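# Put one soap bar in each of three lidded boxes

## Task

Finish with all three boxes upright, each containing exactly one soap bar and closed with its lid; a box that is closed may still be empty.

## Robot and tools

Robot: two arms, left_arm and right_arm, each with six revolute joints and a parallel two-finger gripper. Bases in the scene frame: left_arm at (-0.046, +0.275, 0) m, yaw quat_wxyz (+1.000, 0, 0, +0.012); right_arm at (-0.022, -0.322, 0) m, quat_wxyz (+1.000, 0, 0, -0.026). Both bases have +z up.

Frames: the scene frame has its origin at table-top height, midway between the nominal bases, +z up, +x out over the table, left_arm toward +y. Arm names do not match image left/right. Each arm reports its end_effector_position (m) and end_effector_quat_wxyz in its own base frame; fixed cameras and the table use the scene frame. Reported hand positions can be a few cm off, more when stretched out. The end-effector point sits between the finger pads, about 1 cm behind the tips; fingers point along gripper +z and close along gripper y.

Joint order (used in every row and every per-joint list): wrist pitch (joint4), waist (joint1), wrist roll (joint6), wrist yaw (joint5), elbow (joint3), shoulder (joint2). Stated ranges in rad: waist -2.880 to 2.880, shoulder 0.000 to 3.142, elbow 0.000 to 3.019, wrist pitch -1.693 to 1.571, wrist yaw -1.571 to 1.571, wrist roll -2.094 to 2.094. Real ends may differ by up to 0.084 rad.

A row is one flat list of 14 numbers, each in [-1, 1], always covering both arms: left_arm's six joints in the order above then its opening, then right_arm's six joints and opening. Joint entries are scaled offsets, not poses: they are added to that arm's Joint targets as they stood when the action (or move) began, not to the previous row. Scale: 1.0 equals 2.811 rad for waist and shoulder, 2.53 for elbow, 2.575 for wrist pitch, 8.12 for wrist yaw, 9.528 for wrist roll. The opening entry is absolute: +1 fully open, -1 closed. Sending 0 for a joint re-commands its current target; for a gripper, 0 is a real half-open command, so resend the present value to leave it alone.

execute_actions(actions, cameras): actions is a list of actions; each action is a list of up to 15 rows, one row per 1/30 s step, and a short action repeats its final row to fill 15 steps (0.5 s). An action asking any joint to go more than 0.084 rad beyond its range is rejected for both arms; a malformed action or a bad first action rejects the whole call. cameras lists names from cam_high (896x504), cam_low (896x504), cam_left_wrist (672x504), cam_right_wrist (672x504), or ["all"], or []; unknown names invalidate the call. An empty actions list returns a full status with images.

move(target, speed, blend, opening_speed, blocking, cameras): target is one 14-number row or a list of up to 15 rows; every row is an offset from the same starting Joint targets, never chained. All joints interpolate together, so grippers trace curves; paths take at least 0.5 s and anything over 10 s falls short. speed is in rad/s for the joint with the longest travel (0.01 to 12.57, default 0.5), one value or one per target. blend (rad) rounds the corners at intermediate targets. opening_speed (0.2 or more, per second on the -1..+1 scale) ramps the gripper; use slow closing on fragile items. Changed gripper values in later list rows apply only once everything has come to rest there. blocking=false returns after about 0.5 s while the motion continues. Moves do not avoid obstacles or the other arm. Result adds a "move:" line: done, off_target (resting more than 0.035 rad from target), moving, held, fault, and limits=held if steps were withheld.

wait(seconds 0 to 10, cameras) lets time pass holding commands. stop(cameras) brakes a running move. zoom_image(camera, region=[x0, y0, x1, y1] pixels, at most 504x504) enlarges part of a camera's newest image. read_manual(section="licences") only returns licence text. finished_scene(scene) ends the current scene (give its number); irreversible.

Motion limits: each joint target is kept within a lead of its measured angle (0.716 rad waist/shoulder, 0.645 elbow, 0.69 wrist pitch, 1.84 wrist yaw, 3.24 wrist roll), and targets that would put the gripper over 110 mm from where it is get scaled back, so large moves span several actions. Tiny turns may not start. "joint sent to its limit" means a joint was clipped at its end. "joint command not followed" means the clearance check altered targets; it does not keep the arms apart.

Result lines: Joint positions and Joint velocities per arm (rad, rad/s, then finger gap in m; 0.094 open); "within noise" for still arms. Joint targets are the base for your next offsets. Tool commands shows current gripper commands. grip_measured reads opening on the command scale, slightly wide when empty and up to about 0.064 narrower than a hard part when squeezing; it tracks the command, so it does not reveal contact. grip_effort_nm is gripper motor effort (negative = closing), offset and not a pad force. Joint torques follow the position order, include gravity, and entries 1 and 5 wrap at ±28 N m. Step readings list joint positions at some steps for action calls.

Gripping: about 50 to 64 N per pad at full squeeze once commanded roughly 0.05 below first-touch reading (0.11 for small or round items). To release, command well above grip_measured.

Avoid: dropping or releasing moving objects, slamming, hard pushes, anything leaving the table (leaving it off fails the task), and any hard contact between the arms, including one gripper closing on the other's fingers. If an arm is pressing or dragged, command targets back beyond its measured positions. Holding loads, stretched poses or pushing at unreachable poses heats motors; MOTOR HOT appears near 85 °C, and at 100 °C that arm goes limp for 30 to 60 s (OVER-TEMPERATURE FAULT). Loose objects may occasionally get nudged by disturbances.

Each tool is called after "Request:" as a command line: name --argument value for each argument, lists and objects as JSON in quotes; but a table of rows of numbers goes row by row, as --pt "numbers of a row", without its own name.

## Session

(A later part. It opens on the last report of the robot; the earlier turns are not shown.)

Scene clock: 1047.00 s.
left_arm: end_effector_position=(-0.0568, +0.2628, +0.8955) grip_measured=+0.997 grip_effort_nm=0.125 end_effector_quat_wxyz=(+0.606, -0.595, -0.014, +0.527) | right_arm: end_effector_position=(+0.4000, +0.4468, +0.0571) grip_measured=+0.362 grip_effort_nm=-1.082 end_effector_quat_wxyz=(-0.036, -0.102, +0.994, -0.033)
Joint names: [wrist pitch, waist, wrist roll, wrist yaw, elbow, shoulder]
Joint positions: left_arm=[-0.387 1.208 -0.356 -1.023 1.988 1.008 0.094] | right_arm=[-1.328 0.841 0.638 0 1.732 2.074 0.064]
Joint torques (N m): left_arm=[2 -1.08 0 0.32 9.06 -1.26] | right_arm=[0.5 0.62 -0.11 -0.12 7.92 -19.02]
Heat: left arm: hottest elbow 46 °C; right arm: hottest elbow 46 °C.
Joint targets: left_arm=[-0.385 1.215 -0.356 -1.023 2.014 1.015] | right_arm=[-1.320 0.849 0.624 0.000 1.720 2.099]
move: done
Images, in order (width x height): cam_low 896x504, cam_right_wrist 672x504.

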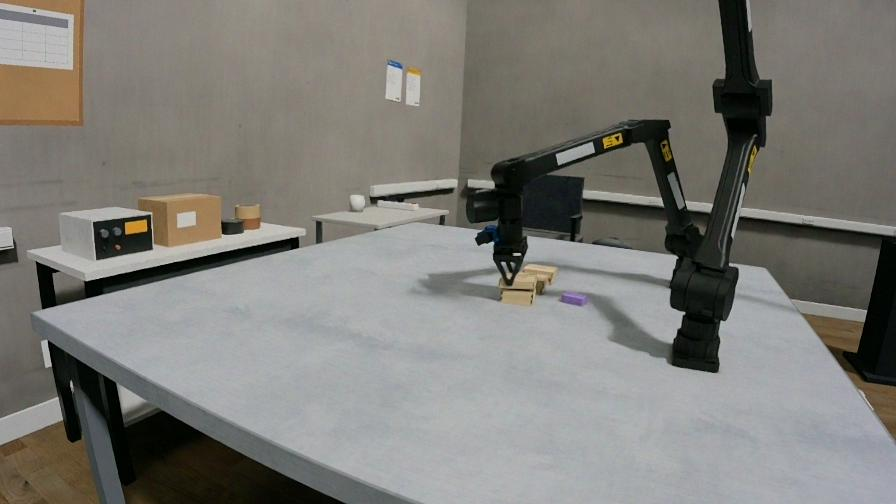

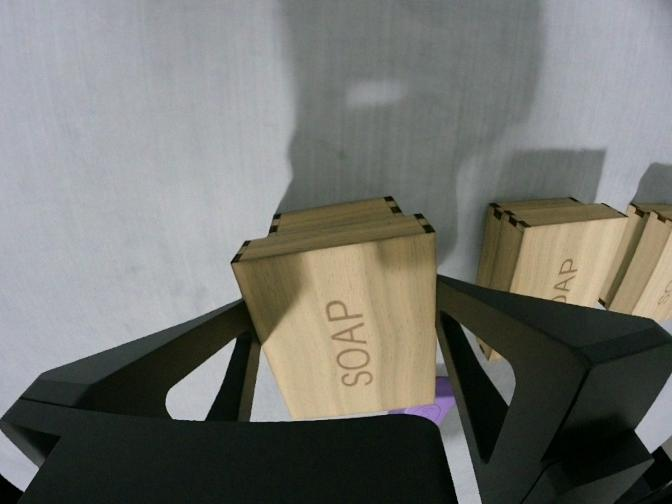

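Request:
move --pt "0 0 0 0 0 0 1 -0.0155 0 0 0 0.0316 -0.0068 0.26" --pt "0 0 0 0 0 0 1 -0.0058 0 0 0 0.0099 0.002 0.26" --pt "0 0 0 0 0 0 1 0.0035 0 0 0 0.0040 0.0068 0.26" --speed '[0.12,0.1,0.05]' --cameras '["cam_right_wrist","cam_low"]'

Request:
zoom_image --camera "cam_low" --region '[485, 250, 555, 310]'

Scene clock: 1071.00 s.
left_arm: end_effector_position=(-0.0568, +0.2628, +0.8955) grip_measured=+0.997 grip_effort_nm=0.134 end_effector_quat_wxyz=(+0.606, -0.595, -0.014, +0.527) | right_arm: end_effector_position=(+0.4008, +0.4477, +0.0514) grip_measured=+0.362 grip_effort_nm=-1.082 end_effector_quat_wxyz=(-0.038, -0.102, +0.993, -0.035)
Joint names: [wrist pitch, waist, wrist roll, wrist yaw, elbow, shoulder]
Joint positions: left_arm=[-0.387 1.208 -0.356 -1.023 1.988 1.008 0.094] | right_arm=[-1.325 0.841 0.637 0 1.736 2.085 0.064]
Joint torques (N m): left_arm=[1.98 -1.08 -0.01 0.32 9.06 -1.26] | right_arm=[0.54 0.73 -0.1 -0.15 8.47 -17.38]
Heat: left arm: hottest elbow 46 °C; right arm: hottest elbow 46 °C.
Joint targets: left_arm=[-0.385 1.215 -0.356 -1.023 2.014 1.015] | right_arm=[-1.311 0.849 0.624 0.000 1.730 2.118]
move: done
Images, in order (width x height): cam_low 896x504, cam_right_wrist 672x504.

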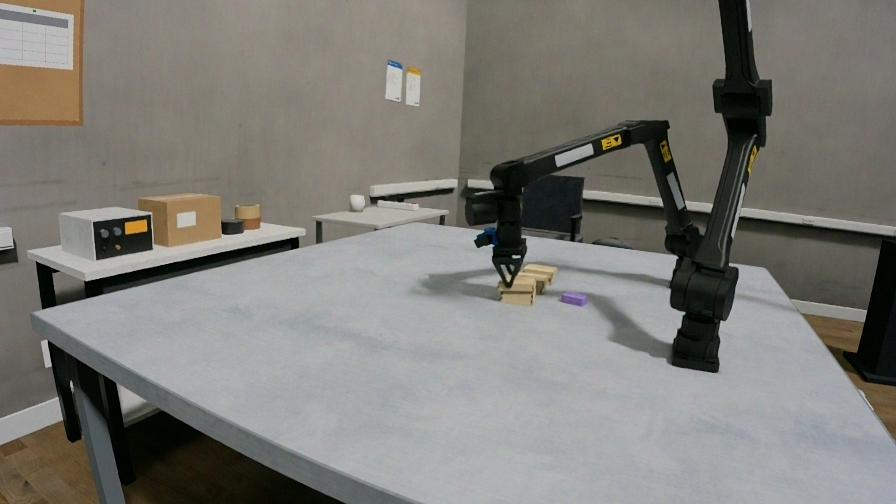

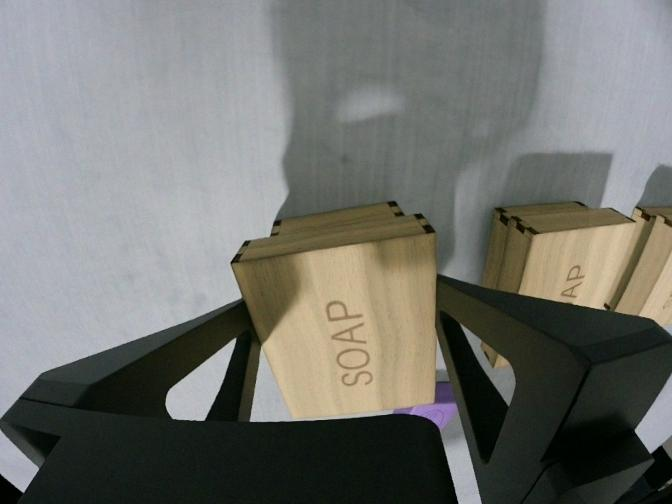

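Scaled by 7.200 from the camera's 896x504 image, which has a finer 1280x720 frame.

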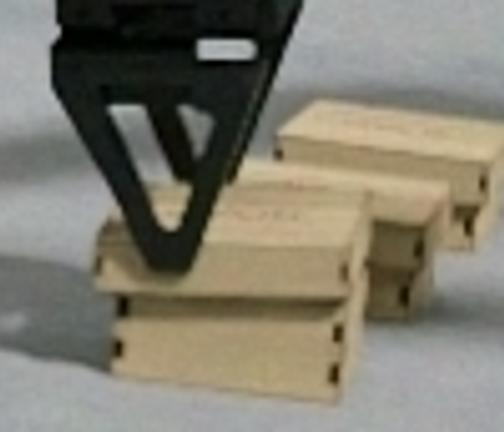

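Request:
move --pt "0 0 0 0 0 0 1 -0.0346 0 0 0 0.0514 -0.0206 0.26" --pt "0 0 0 0 0 0 1 -0.0093 0 0 0 0.0075 -0.0064 0.26" --pt "0 0 0 0 0 0 1 0.0012 0 0 0 0.0030 0.0020 0.26" --speed '[0.15,0.1,0.05]' --cameras '["cam_right_wrist","cam_low"]'

Request:
zoom_image --camera "cam_low" --region '[485, 250, 555, 310]'

Scene clock: 1085.80 s.
left_arm: end_effector_position=(-0.0568, +0.2628, +0.8955) grip_measured=+0.997 grip_effort_nm=0.139 end_effector_quat_wxyz=(+0.606, -0.595, -0.014, +0.527) | right_arm: end_effector_position=(+0.4044, +0.4526, +0.0508) grip_measured=+0.362 grip_effort_nm=-1.082 end_effector_quat_wxyz=(-0.033, -0.103, +0.994, -0.031)
Joint names: [wrist pitch, waist, wrist roll, wrist yaw, elbow, shoulder]
Joint positions: left_arm=[-0.387 1.208 -0.356 -1.023 1.988 1.008 0.094] | right_arm=[-1.317 0.843 0.637 0.001 1.749 2.094 0.064]
Joint torques (N m): left_arm=[1.98 -1.08 -0.01 0.32 9.06 -1.26] | right_arm=[0.55 0.32 -0.1 -0.14 8.05 -18.08]
Heat: left arm: hottest elbow 46 °C; right arm: hottest elbow 47 °C.
Joint targets: left_arm=[-0.385 1.215 -0.356 -1.023 2.014 1.015] | right_arm=[-1.308 0.849 0.624 0.000 1.738 2.123]
move: done
Images, in order (width x height): cam_low 896x504, cam_right_wrist 672x504.

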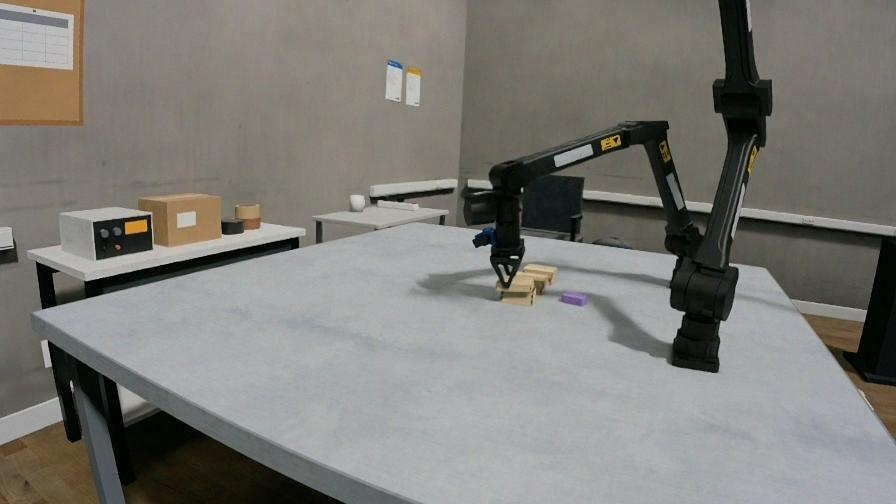

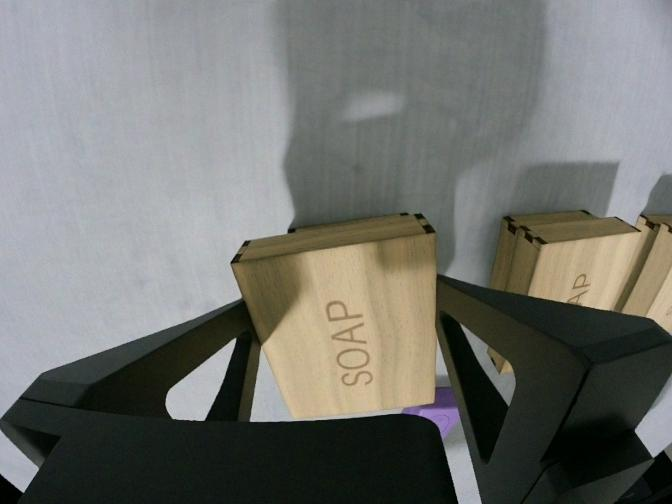

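Scaled by 7.200 from the camera's 896x504 image, which has a finer 1280x720 frame.

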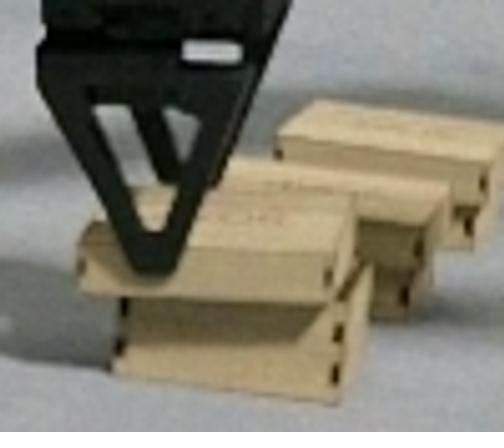

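Request:
move --target '[0,0,0,0,0,0,1,-0.0107,-0.004,0,0,0,0,0.26]' --speed 0.05 --cameras '["cam_right_wrist","cam_low"]'

Request:
zoom_image --camera "cam_low" --region '[485, 250, 555, 310]'

Request:
zoom_image --camera "cam_right_wrist" --region '[210, 150, 460, 430]'

Scene clock: 1106.57 s.
left_arm: end_effector_position=(-0.0568, +0.2628, +0.8955) grip_measured=+0.997 grip_effort_nm=0.134 end_effector_quat_wxyz=(+0.606, -0.595, -0.014, +0.527) | right_arm: end_effector_position=(+0.4033, +0.4514, +0.0509) grip_measured=+0.362 grip_effort_nm=-1.082 end_effector_quat_wxyz=(-0.036, -0.103, +0.993, -0.033)
Joint names: [wrist pitch, waist, wrist roll, wrist yaw, elbow, shoulder]
Joint positions: left_arm=[-0.387 1.208 -0.356 -1.023 1.988 1.008 0.094] | right_arm=[-1.324 0.843 0.636 0.001 1.749 2.094 0.064]
Joint torques (N m): left_arm=[1.96 -1.08 -0.01 0.32 9.07 -1.26] | right_arm=[-0.18 -0.44 -0.1 -0.14 8.02 -18.32]
Heat: left arm: hottest elbow 45 °C; right arm: hottest elbow 46 °C.
Joint targets: left_arm=[-0.385 1.215 -0.356 -1.023 2.014 1.015] | right_arm=[-1.335 0.838 0.624 0.000 1.738 2.123]
move: done
Images, in order (width x height): cam_low 896x504, cam_right_wrist 672x504.

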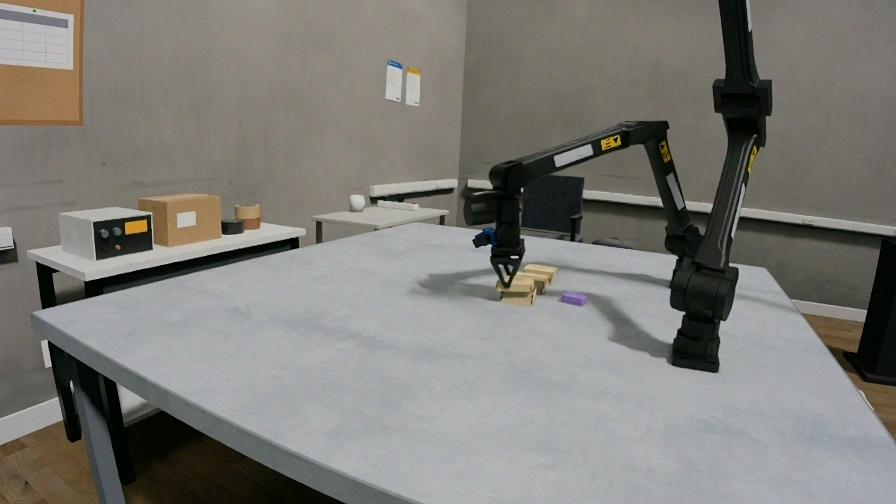

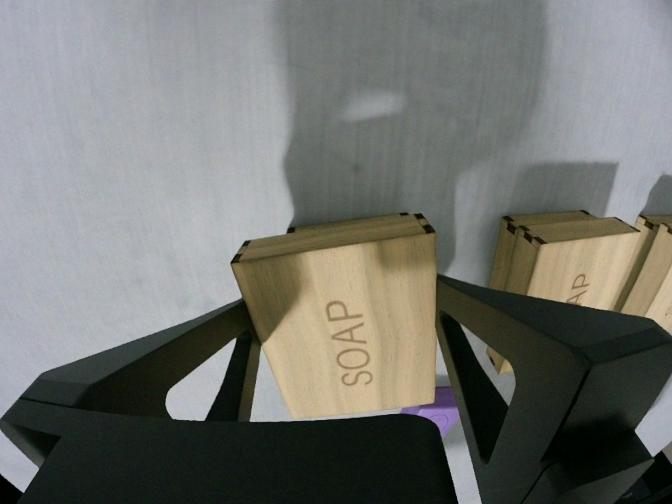

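Scaled by 7.200 from the camera's 896x504 image, which has a finer 1280x720 frame.

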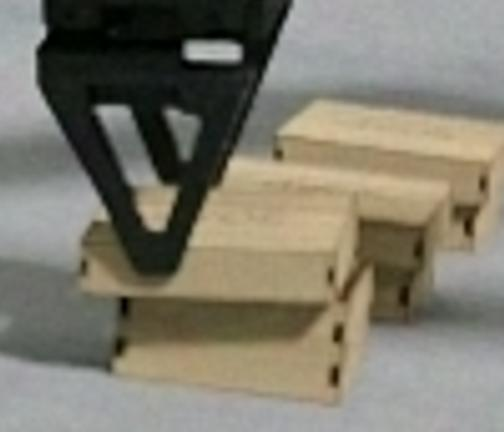

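Scaled by 1.800 from the camera's 672x504 image, which has a finer 960x720 frame.

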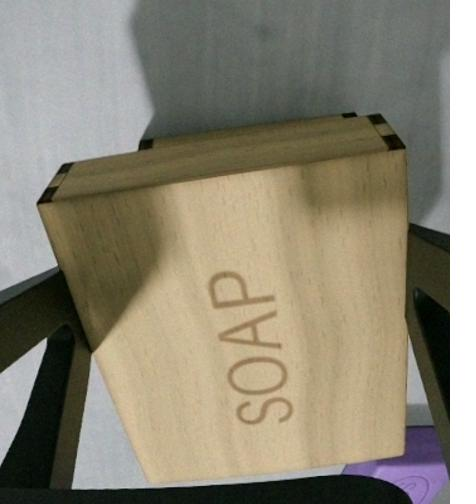

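Request:
move --pt "0 0 0 0 0 0 1 0 -0.0045 0 0 0 -0.0 0.26" --pt "0 0 0 0 0 0 1 0 -0.0045 0 0 -0.0030 0 0.26" --speed 0.05 --cameras '["cam_right_wrist","cam_low"]'

Request:
zoom_image --camera "cam_low" --region '[485, 250, 555, 310]'

Request:
zoom_image --camera "cam_right_wrist" --region '[210, 150, 460, 430]'

Scene clock: 1126.67 s.
left_arm: end_effector_position=(-0.0568, +0.2628, +0.8955) grip_measured=+0.997 grip_effort_nm=0.134 end_effector_quat_wxyz=(+0.606, -0.595, -0.014, +0.527) | right_arm: end_effector_position=(+0.4068, +0.4468, +0.0508) grip_measured=+0.362 grip_effort_nm=-1.077 end_effector_quat_wxyz=(-0.038, -0.099, +0.994, -0.034)
Joint names: [wrist pitch, waist, wrist roll, wrist yaw, elbow, shoulder]
Joint positions: left_arm=[-0.387 1.208 -0.356 -1.023 1.988 1.008 0.094] | right_arm=[-1.327 0.833 0.635 0 1.748 2.094 0.064]
Joint torques (N m): left_arm=[1.98 -1.08 -0.01 0.32 9.05 -1.26] | right_arm=[-0.12 -0.79 -0.09 -0.13 7.46 -18.2]
Heat: left arm: hottest elbow 45 °C; right arm: hottest elbow 45 °C.
Joint targets: left_arm=[-0.385 1.215 -0.356 -1.023 2.014 1.015] | right_arm=[-1.335 0.825 0.624 0.000 1.730 2.123]
move: done
Images, in order (width x height): cam_low 896x504, cam_right_wrist 672x504.

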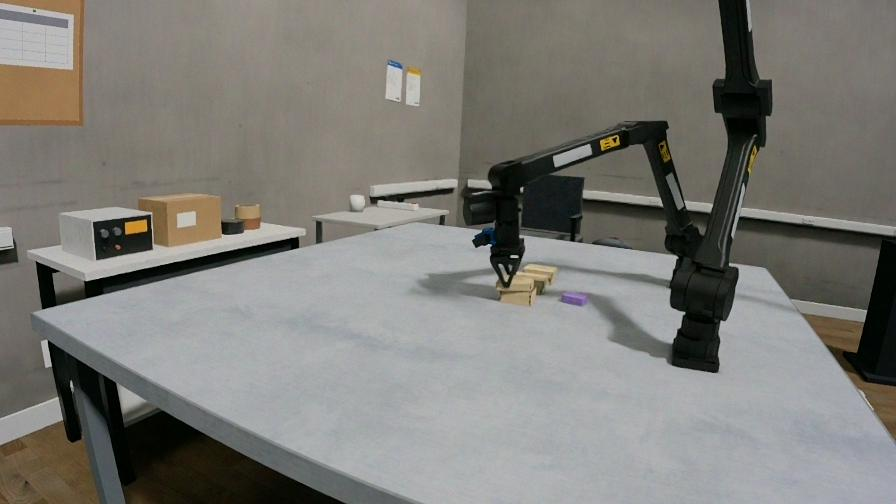

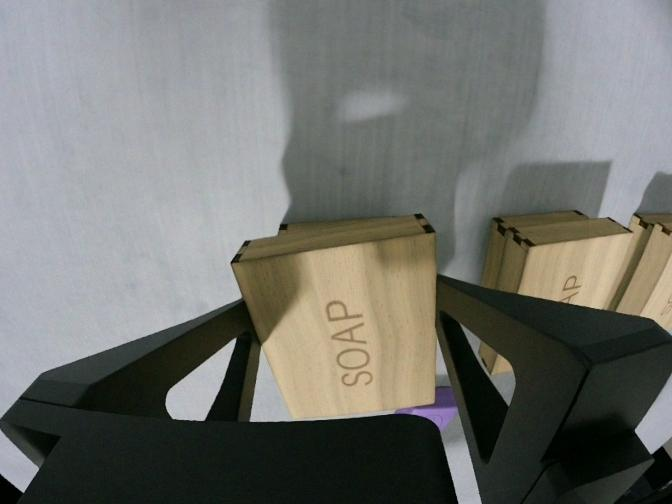

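Scaled by 7.200 from the camera's 896x504 image, which has a finer 1280x720 frame.

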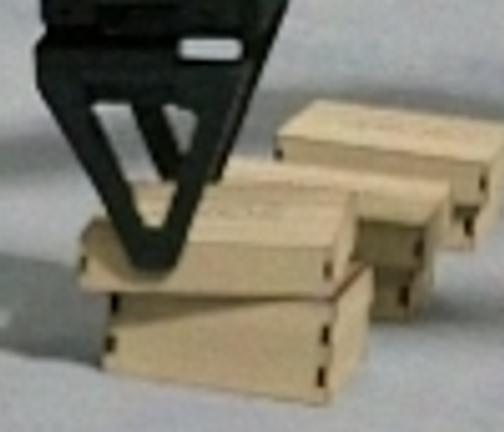

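Scaled by 1.800 from the camera's 672x504 image, which has a finer 960x720 frame.

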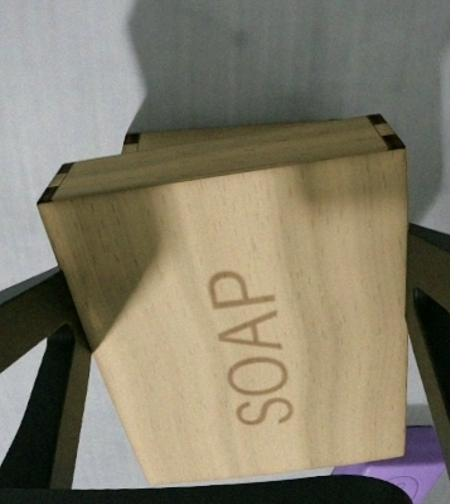

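Request:
move --target '[0,0,0,0,0,0,1,0,0,0,0,0,0,0.5]' --opening_speed 0.2 --cameras '["cam_right_wrist","cam_low"]'

Request:
zoom_image --camera "cam_low" --region '[485, 250, 555, 310]'

Scene clock: 1138.90 s.
left_arm: end_effector_position=(-0.0568, +0.2628, +0.8955) grip_measured=+0.997 grip_effort_nm=0.125 end_effector_quat_wxyz=(+0.606, -0.595, -0.014, +0.527) | right_arm: end_effector_position=(+0.4053, +0.4444, +0.0481) grip_measured=+0.497 grip_effort_nm=0.051 end_effector_quat_wxyz=(-0.040, -0.098, +0.994, -0.037)
Joint names: [wrist pitch, waist, wrist roll, wrist yaw, elbow, shoulder]
Joint positions: left_arm=[-0.387 1.208 -0.356 -1.023 1.988 1.008 0.094] | right_arm=[-1.327 0.832 0.635 0 1.741 2.094 0.07]
Joint torques (N m): left_arm=[1.98 -1.14 -0.01 0.32 9.06 -1.26] | right_arm=[-0.12 -0.91 -0.08 -0.12 8.02 -18.32]
Heat: left arm: hottest elbow 45 °C; right arm: hottest elbow 45 °C.
Joint targets: left_arm=[-0.385 1.215 -0.356 -1.023 2.014 1.015] | right_arm=[-1.335 0.825 0.624 0.000 1.730 2.123]
move: done
Images, in order (width x height): cam_low 896x504, cam_right_wrist 672x504.

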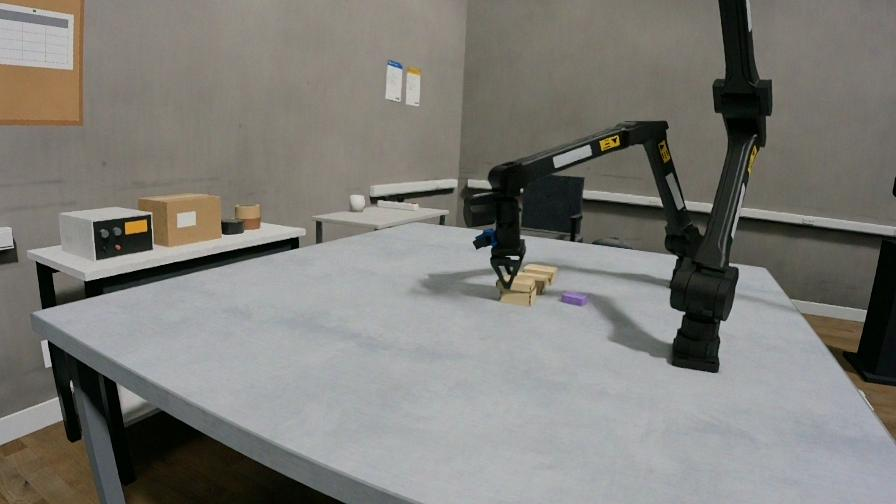

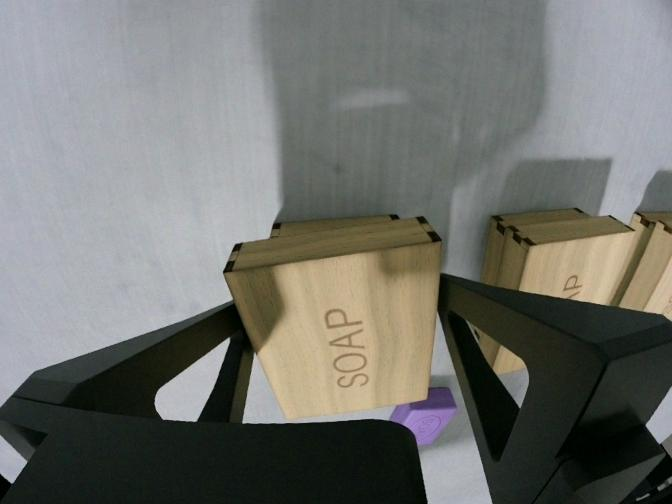

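Scaled by 7.200 from the camera's 896x504 image, which has a finer 1280x720 frame.

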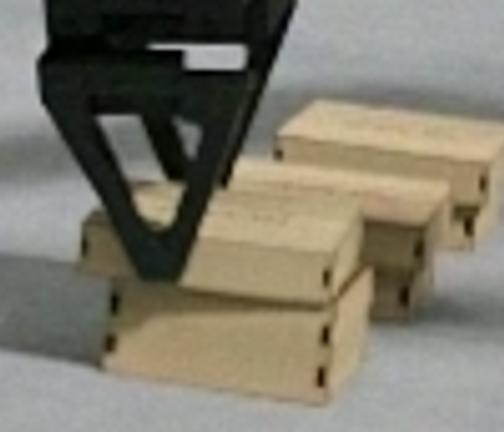

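Request:
wait --seconds 0 --cameras '["all"]'

Request:
zoom_image --camera "cam_low" --region '[485, 250, 555, 310]'

Request:
zoom_image --camera "cam_right_wrist" --region '[210, 150, 460, 430]'

Scene clock: 1188.80 s.
left_arm: end_effector_position=(-0.0568, +0.2628, +0.8955) grip_measured=+0.997 grip_effort_nm=0.125 end_effector_quat_wxyz=(+0.606, -0.595, -0.014, +0.527) | right_arm: end_effector_position=(+0.4053, +0.4444, +0.0481) grip_measured=+0.498 grip_effort_nm=0.051 end_effector_quat_wxyz=(-0.040, -0.098, +0.994, -0.037)
Joint names: [wrist pitch, waist, wrist roll, wrist yaw, elbow, shoulder]
Joint positions: left_arm=[-0.387 1.208 -0.356 -1.023 1.988 1.008 0.094] | right_arm=[-1.327 0.832 0.635 0 1.741 2.094 0.07]
Joint torques (N m): left_arm=[1.99 -1.14 -0.01 0.32 9.06 -1.26] | right_arm=[-0.13 -0.73 -0.09 -0.12 8.01 -18.32]
Heat: left arm: hottest elbow 45 °C; right arm: hottest elbow 47 °C.
Joint targets: left_arm=[-0.385 1.215 -0.356 -1.023 2.014 1.015] | right_arm=[-1.335 0.825 0.624 0.000 1.730 2.123]
Tool commands: left_gripper/opening=+1.0 right_gripper/opening=+0.5

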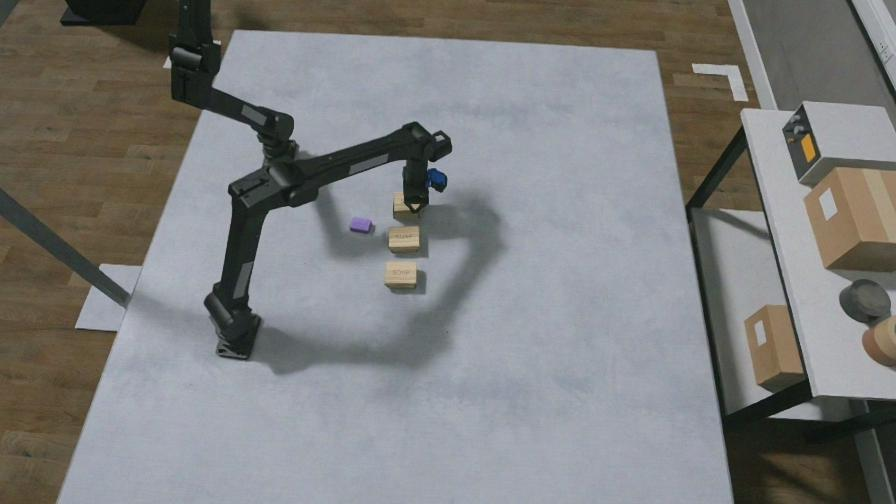

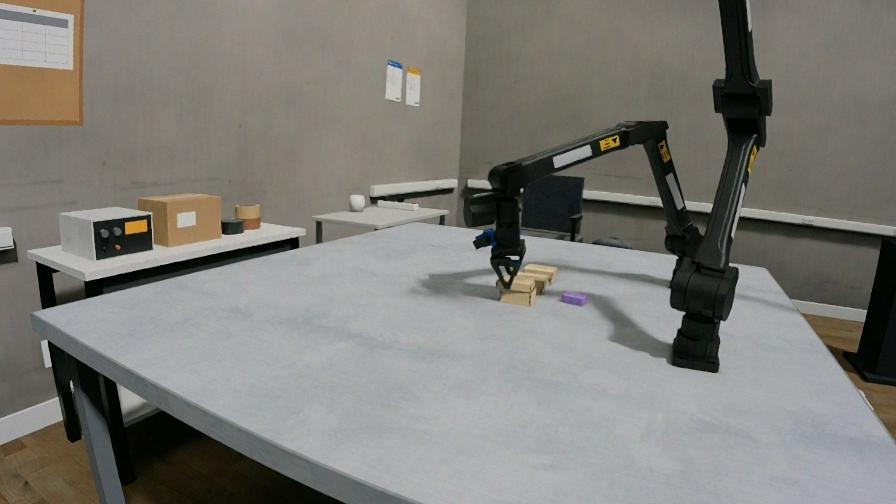

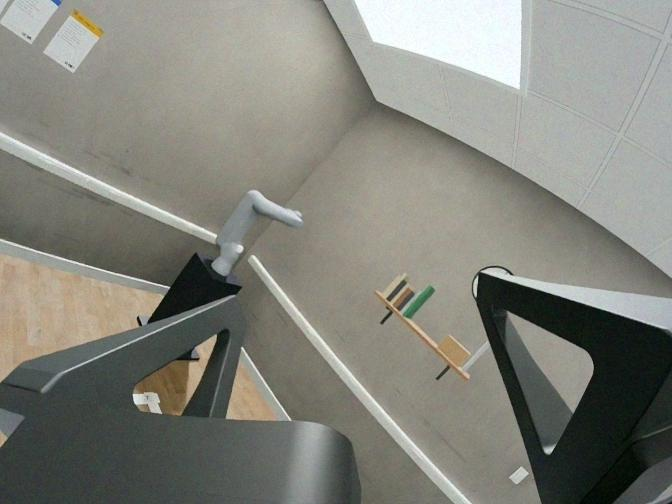

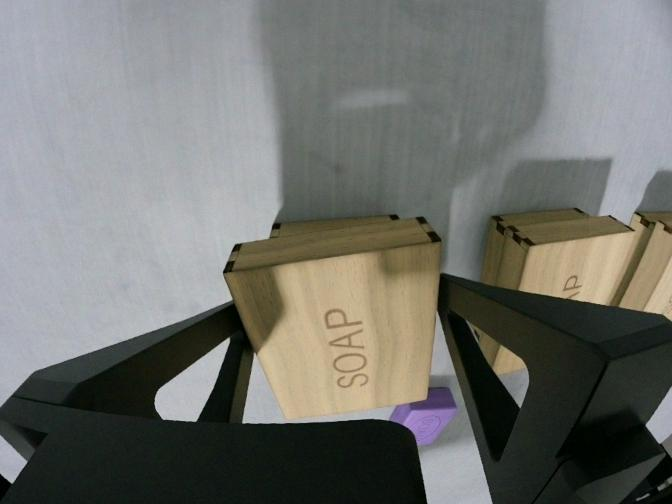

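Scaled by 7.200 from the camera's 896x504 image, which has a finer 1280x720 frame.

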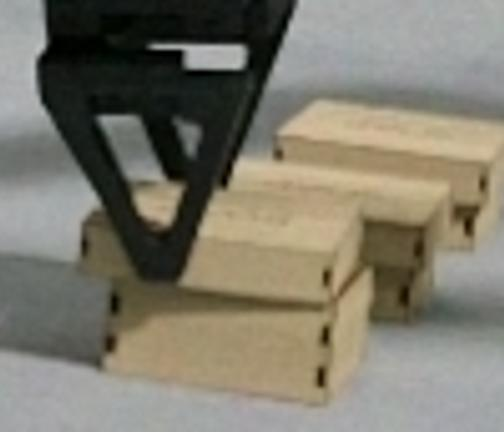

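Scaled by 1.800 from the camera's 672x504 image, which has a finer 960x720 frame.

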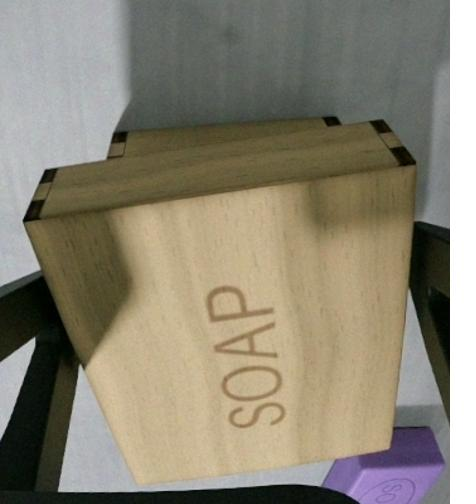

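Request:
move --pt "0 0 0 0 0 0 1 0 0 0 0 0 0 0.8" --pt "0 0 0 0 0 0 1 0.0144 0 0 0 -0.0051 0.0020 0.8" --pt "0 0 0 0 0 0 1 0.0144 0 0 0 -0.0051 0.0020 0.28" --speed 0.15 --opening_speed 0.4 --cameras '["cam_low","cam_right_wrist"]'

Request:
zoom_image --camera "cam_low" --region '[485, 250, 555, 310]'

Request:
zoom_image --camera "cam_right_wrist" --region '[210, 150, 460, 430]'

Scene clock: 1245.70 s.
left_arm: end_effector_position=(-0.0568, +0.2628, +0.8955) grip_measured=+0.997 grip_effort_nm=0.129 end_effector_quat_wxyz=(+0.606, -0.595, -0.014, +0.527) | right_arm: end_effector_position=(+0.4051, +0.4442, +0.0397) grip_measured=+0.388 grip_effort_nm=-1.048 end_effector_quat_wxyz=(-0.040, -0.098, +0.994, -0.036)
Joint names: [wrist pitch, waist, wrist roll, wrist yaw, elbow, shoulder]
Joint positions: left_arm=[-0.387 1.208 -0.356 -1.023 1.988 1.008 0.094] | right_arm=[-1.306 0.832 0.635 0 1.728 2.1 0.065]
Joint torques (N m): left_arm=[1.98 -1.08 -0.01 0.32 9.05 -1.26] | right_arm=[0.47 -0.62 -0.09 -0.13 7.95 -18.37]
Heat: left arm: hottest elbow 45 °C; right arm: hottest elbow 47 °C.
Joint targets: left_arm=[-0.385 1.215 -0.356 -1.023 2.014 1.015] | right_arm=[-1.298 0.825 0.624 0.000 1.717 2.129]
move: done
Images, in order (width x height): cam_low 896x504, cam_right_wrist 672x504.

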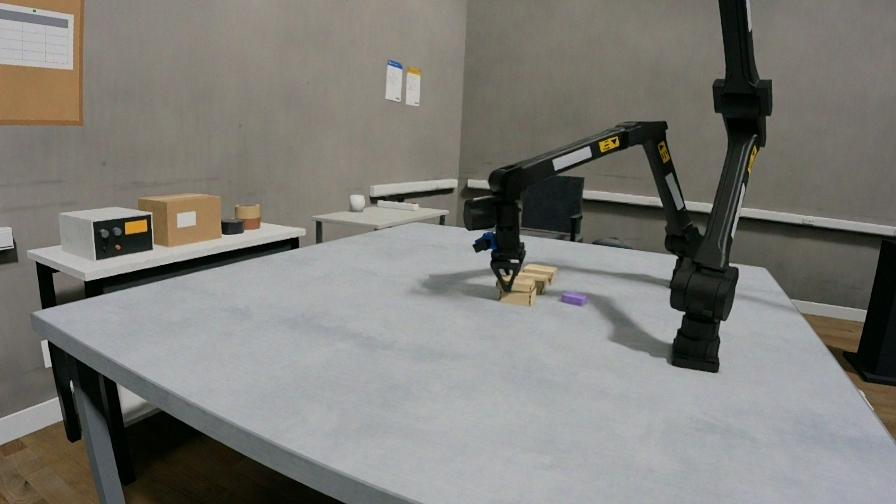

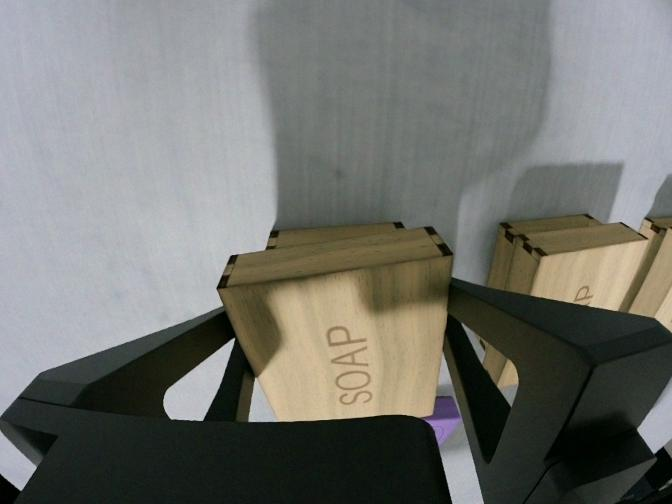

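Scaled by 7.200 from the camera's 896x504 image, which has a finer 1280x720 frame.

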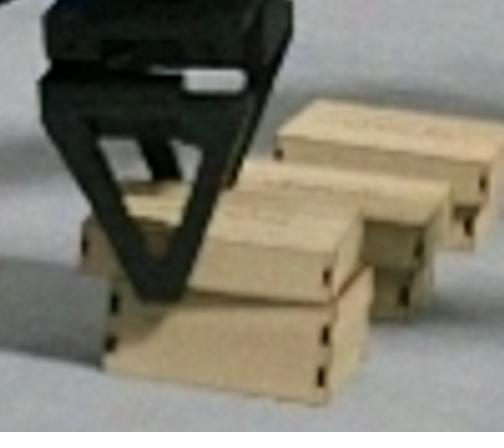

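Scaled by 1.800 from the camera's 672x504 image, which has a finer 960x720 frame.

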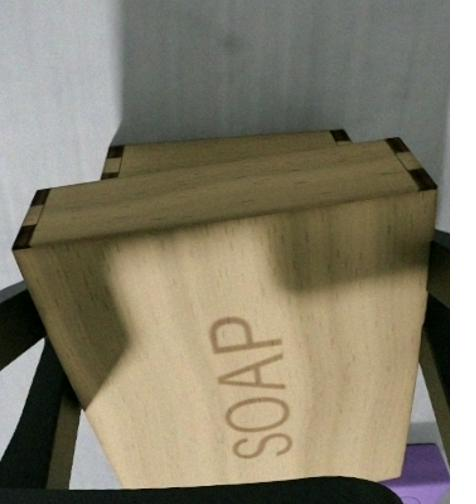

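Request:
move --pt "0 0 0 0 0 0 1 -0.0066 0 0 0 0.0217 -0.0089 0.28" --pt "0 0 0 0 0 0 1 -0.0160 0 0 0 0.0275 -0.0123 0.28" --pt "0 0 0 0 0 0 1 -0.0160 0 0.0079 0 0.0275 -0.0123 0.28" --speed 0.15 --cameras '["cam_low","cam_right_wrist"]'

Request:
zoom_image --camera "cam_low" --region '[485, 250, 555, 310]'

Request:
zoom_image --camera "cam_right_wrist" --region '[210, 150, 460, 430]'

Scene clock: 1264.63 s.
left_arm: end_effector_position=(-0.0568, +0.2628, +0.8955) grip_measured=+0.997 grip_effort_nm=0.129 end_effector_quat_wxyz=(+0.606, -0.595, -0.014, +0.527) | right_arm: end_effector_position=(+0.4017, +0.4405, +0.0415) grip_measured=+0.387 grip_effort_nm=-1.077 end_effector_quat_wxyz=(-0.047, -0.073, +0.995, -0.045)
Joint names: [wrist pitch, waist, wrist roll, wrist yaw, elbow, shoulder]
Joint positions: left_arm=[-0.387 1.208 -0.356 -1.023 1.988 1.008 0.094] | right_arm=[-1.331 0.832 0.685 0 1.731 2.1 0.065]
Joint torques (N m): left_arm=[1.96 -1.08 -0.01 0.32 9.07 -1.26] | right_arm=[-0.14 -0.67 0.14 -0.13 13.5 -21.07]
Heat: left arm: hottest elbow 45 °C; right arm: hottest elbow 47 °C.
Joint targets: left_arm=[-0.385 1.215 -0.356 -1.023 2.014 1.015] | right_arm=[-1.339 0.825 0.699 0.000 1.787 2.094]
move: off_target (right_arm); right_arm: the elbow is farthest, 0.055 rad from its target
Images, in order (width x height): cam_low 896x504, cam_right_wrist 672x504.

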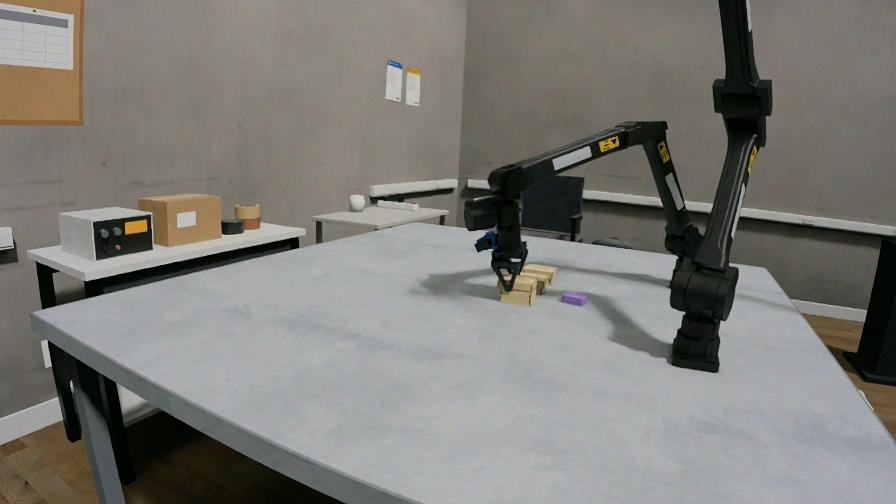

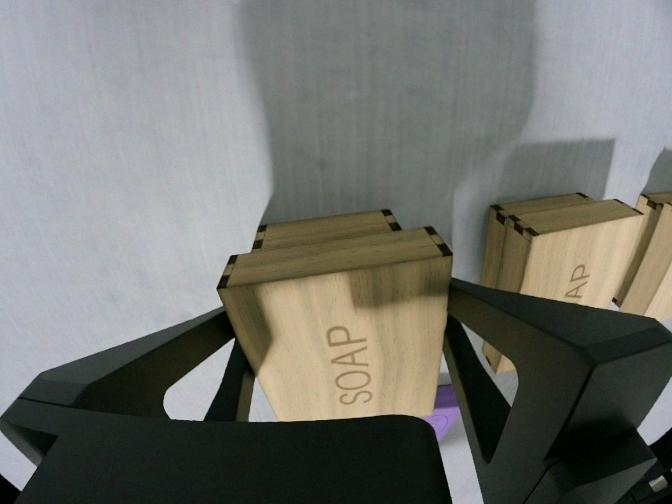

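Scaled by 7.200 from the camera's 896x504 image, which has a finer 1280x720 frame.

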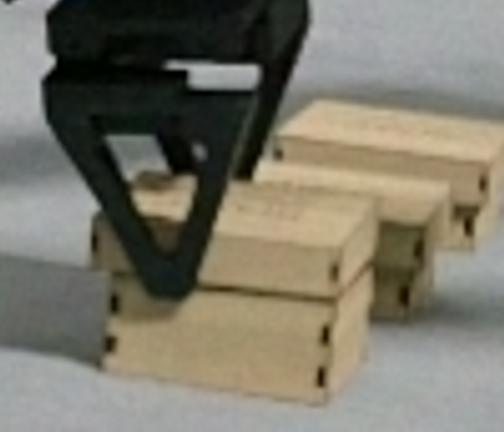

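Scaled by 1.800 from the camera's 672x504 image, which has a finer 960x720 frame.

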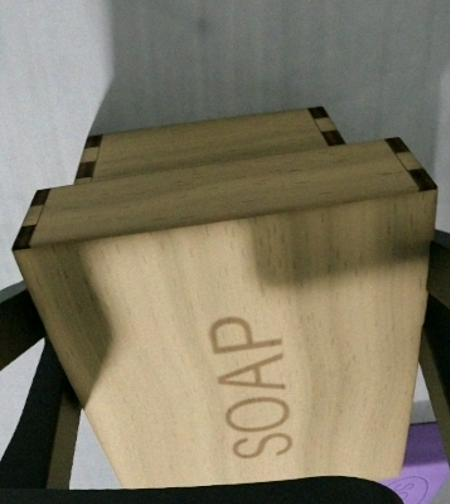

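Request:
move --pt "0 0 0 0 0 0 1 0 0 0 0 0 -0.0085 0.28" --pt "0 0 0 0 0 0 1 0 0.0075 0.0015 0 0 -0.0085 0.28" --speed 0.15 --cameras '["cam_low","cam_right_wrist"]'

Request:
zoom_image --camera "cam_low" --region '[485, 250, 555, 310]'

Request:
zoom_image --camera "cam_right_wrist" --region '[210, 150, 460, 430]'

Scene clock: 1292.13 s.
left_arm: end_effector_position=(-0.0568, +0.2628, +0.8955) grip_measured=+0.997 grip_effort_nm=0.134 end_effector_quat_wxyz=(+0.606, -0.595, -0.014, +0.527) | right_arm: end_effector_position=(+0.3997, +0.4440, +0.0491) grip_measured=+0.387 grip_effort_nm=-1.077 end_effector_quat_wxyz=(-0.042, -0.069, +0.996, -0.041)
Joint names: [wrist pitch, waist, wrist roll, wrist yaw, elbow, shoulder]
Joint positions: left_arm=[-0.387 1.208 -0.356 -1.023 1.988 1.008 0.094] | right_arm=[-1.331 0.839 0.7 0 1.732 2.087 0.065]
Joint torques (N m): left_arm=[1.99 -1.08 -0.01 0.32 9.07 -1.26] | right_arm=[-0.13 0.15 0.12 -0.12 13.56 -21.71]
Heat: left arm: hottest elbow 45 °C; right arm: hottest elbow 49 °C.
Joint targets: left_arm=[-0.385 1.215 -0.356 -1.023 2.014 1.015] | right_arm=[-1.339 0.846 0.714 0.000 1.787 2.071]
move: off_target (right_arm); right_arm: the elbow is farthest, 0.055 rad from its target
Images, in order (width x height): cam_low 896x504, cam_right_wrist 672x504.

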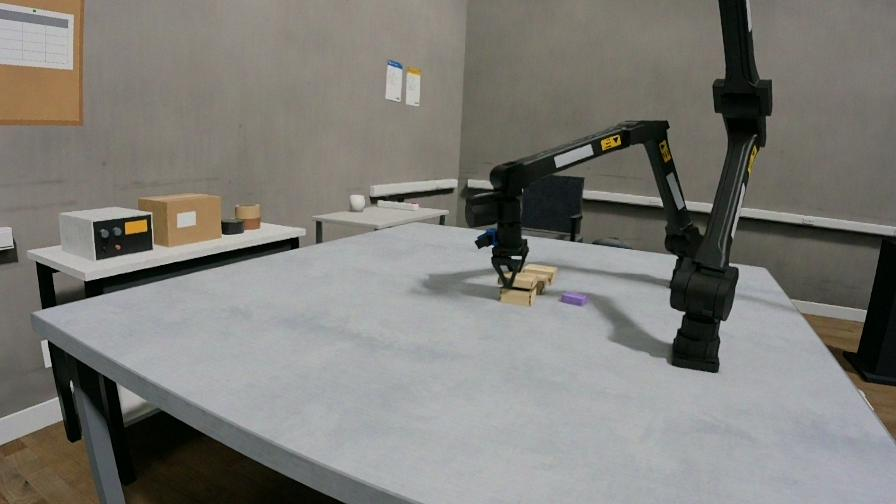

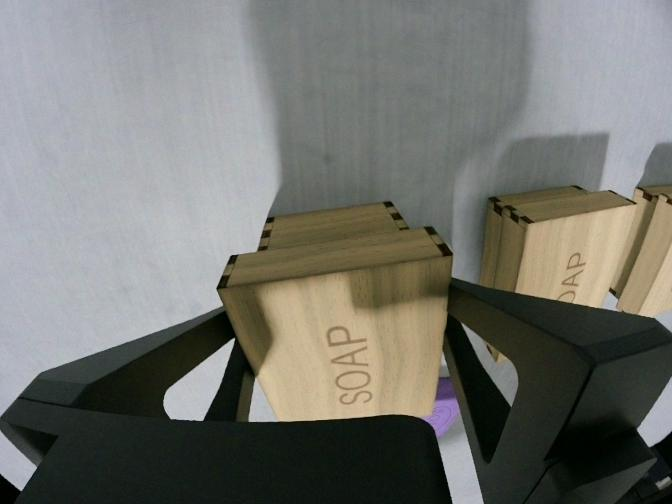

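Scaled by 7.200 from the camera's 896x504 image, which has a finer 1280x720 frame.

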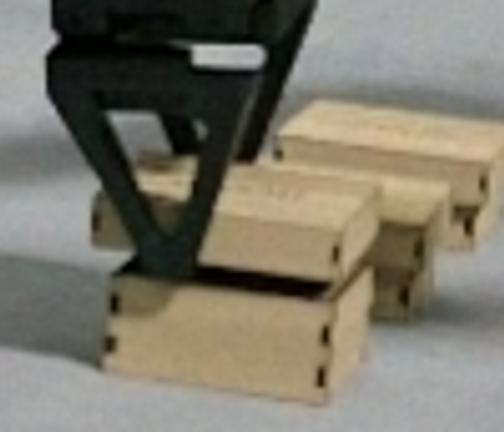

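Scaled by 1.800 from the camera's 672x504 image, which has a finer 960x720 frame.

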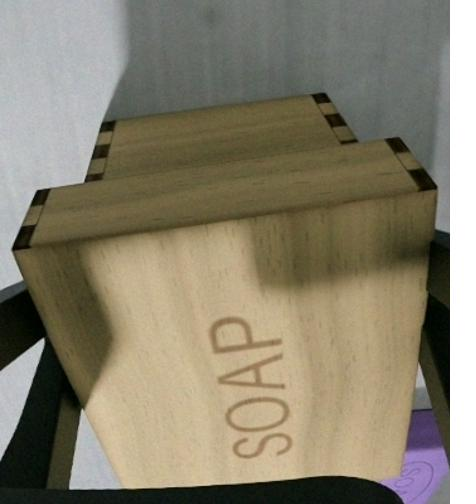

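Request:
move --target '[0,0,0,0,0,0,1,-0.0769,0,0,0,0.0640,0.0494,0.28]' --speed 0.15 --cameras '["cam_low","cam_right_wrist"]'

Request:
zoom_image --camera "cam_low" --region '[485, 250, 555, 310]'

Request:
zoom_image --camera "cam_right_wrist" --region '[210, 150, 460, 430]'

Scene clock: 1332.80 s.
left_arm: end_effector_position=(-0.0568, +0.2628, +0.8955) grip_measured=+0.997 grip_effort_nm=0.129 end_effector_quat_wxyz=(+0.606, -0.595, -0.014, +0.527) | right_arm: end_effector_position=(+0.4017, +0.4466, +0.0552) grip_measured=+0.387 grip_effort_nm=-1.082 end_effector_quat_wxyz=(-0.088, -0.069, +0.990, -0.085)
Joint names: [wrist pitch, waist, wrist roll, wrist yaw, elbow, shoulder]
Joint positions: left_arm=[-0.387 1.208 -0.356 -1.023 1.988 1.008 0.094] | right_arm=[-1.528 0.839 0.701 0 1.892 2.18 0.065]
Joint torques (N m): left_arm=[1.99 -1.08 -0.01 0.32 9.06 -1.32] | right_arm=[-0.46 0.62 0.15 -0.13 13.72 -19.31]
Motor temperatures (°C): left_arm=[27 27 29 28 45 29 29] | right_arm=[29 31 28 30 53 41 32]
Heat: left arm: hottest elbow 45 °C; right arm: hottest elbow 53 °C.
Joint targets: left_arm=[-0.385 1.215 -0.356 -1.023 2.014 1.015] | right_arm=[-1.537 0.846 0.714 0.000 1.949 2.209]
move: off_target (right_arm); right_arm: the elbow is farthest, 0.057 rad from its target
Images, in order (width x height): cam_low 896x504, cam_right_wrist 672x504.

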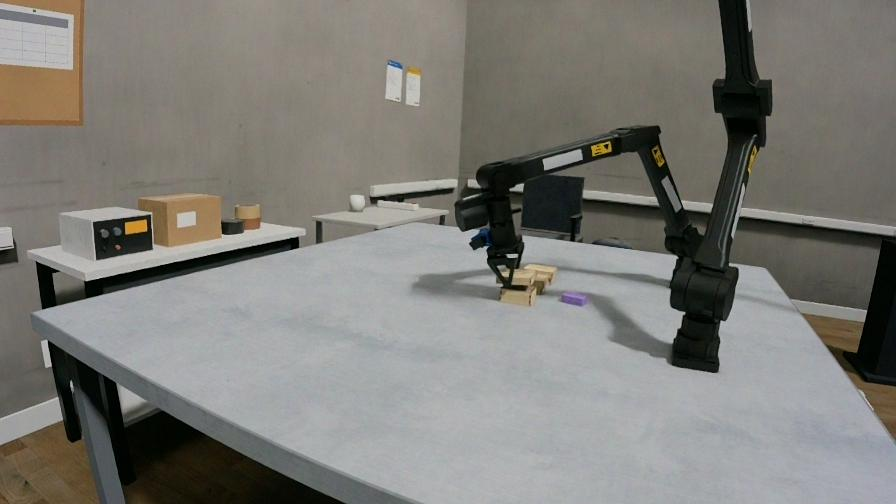

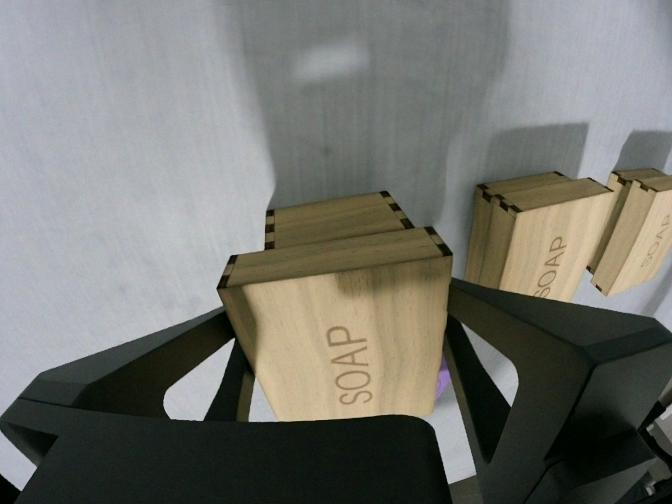

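Scaled by 7.200 from the camera's 896x504 image, which has a finer 1280x720 frame.

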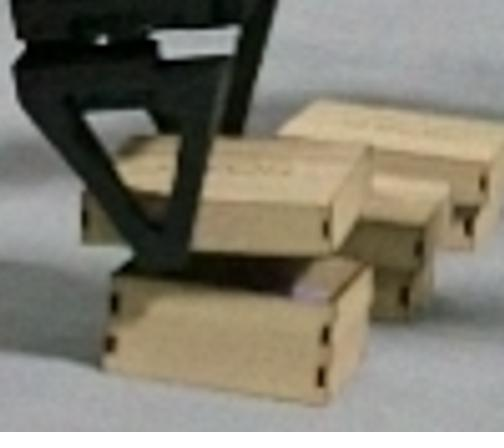

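Scaled by 1.800 from the camera's 672x504 image, which has a finer 960x720 frame.

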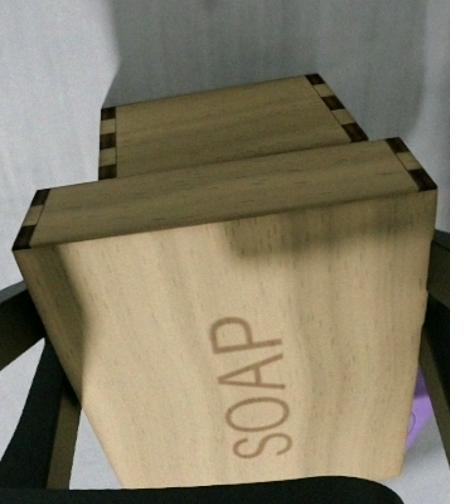

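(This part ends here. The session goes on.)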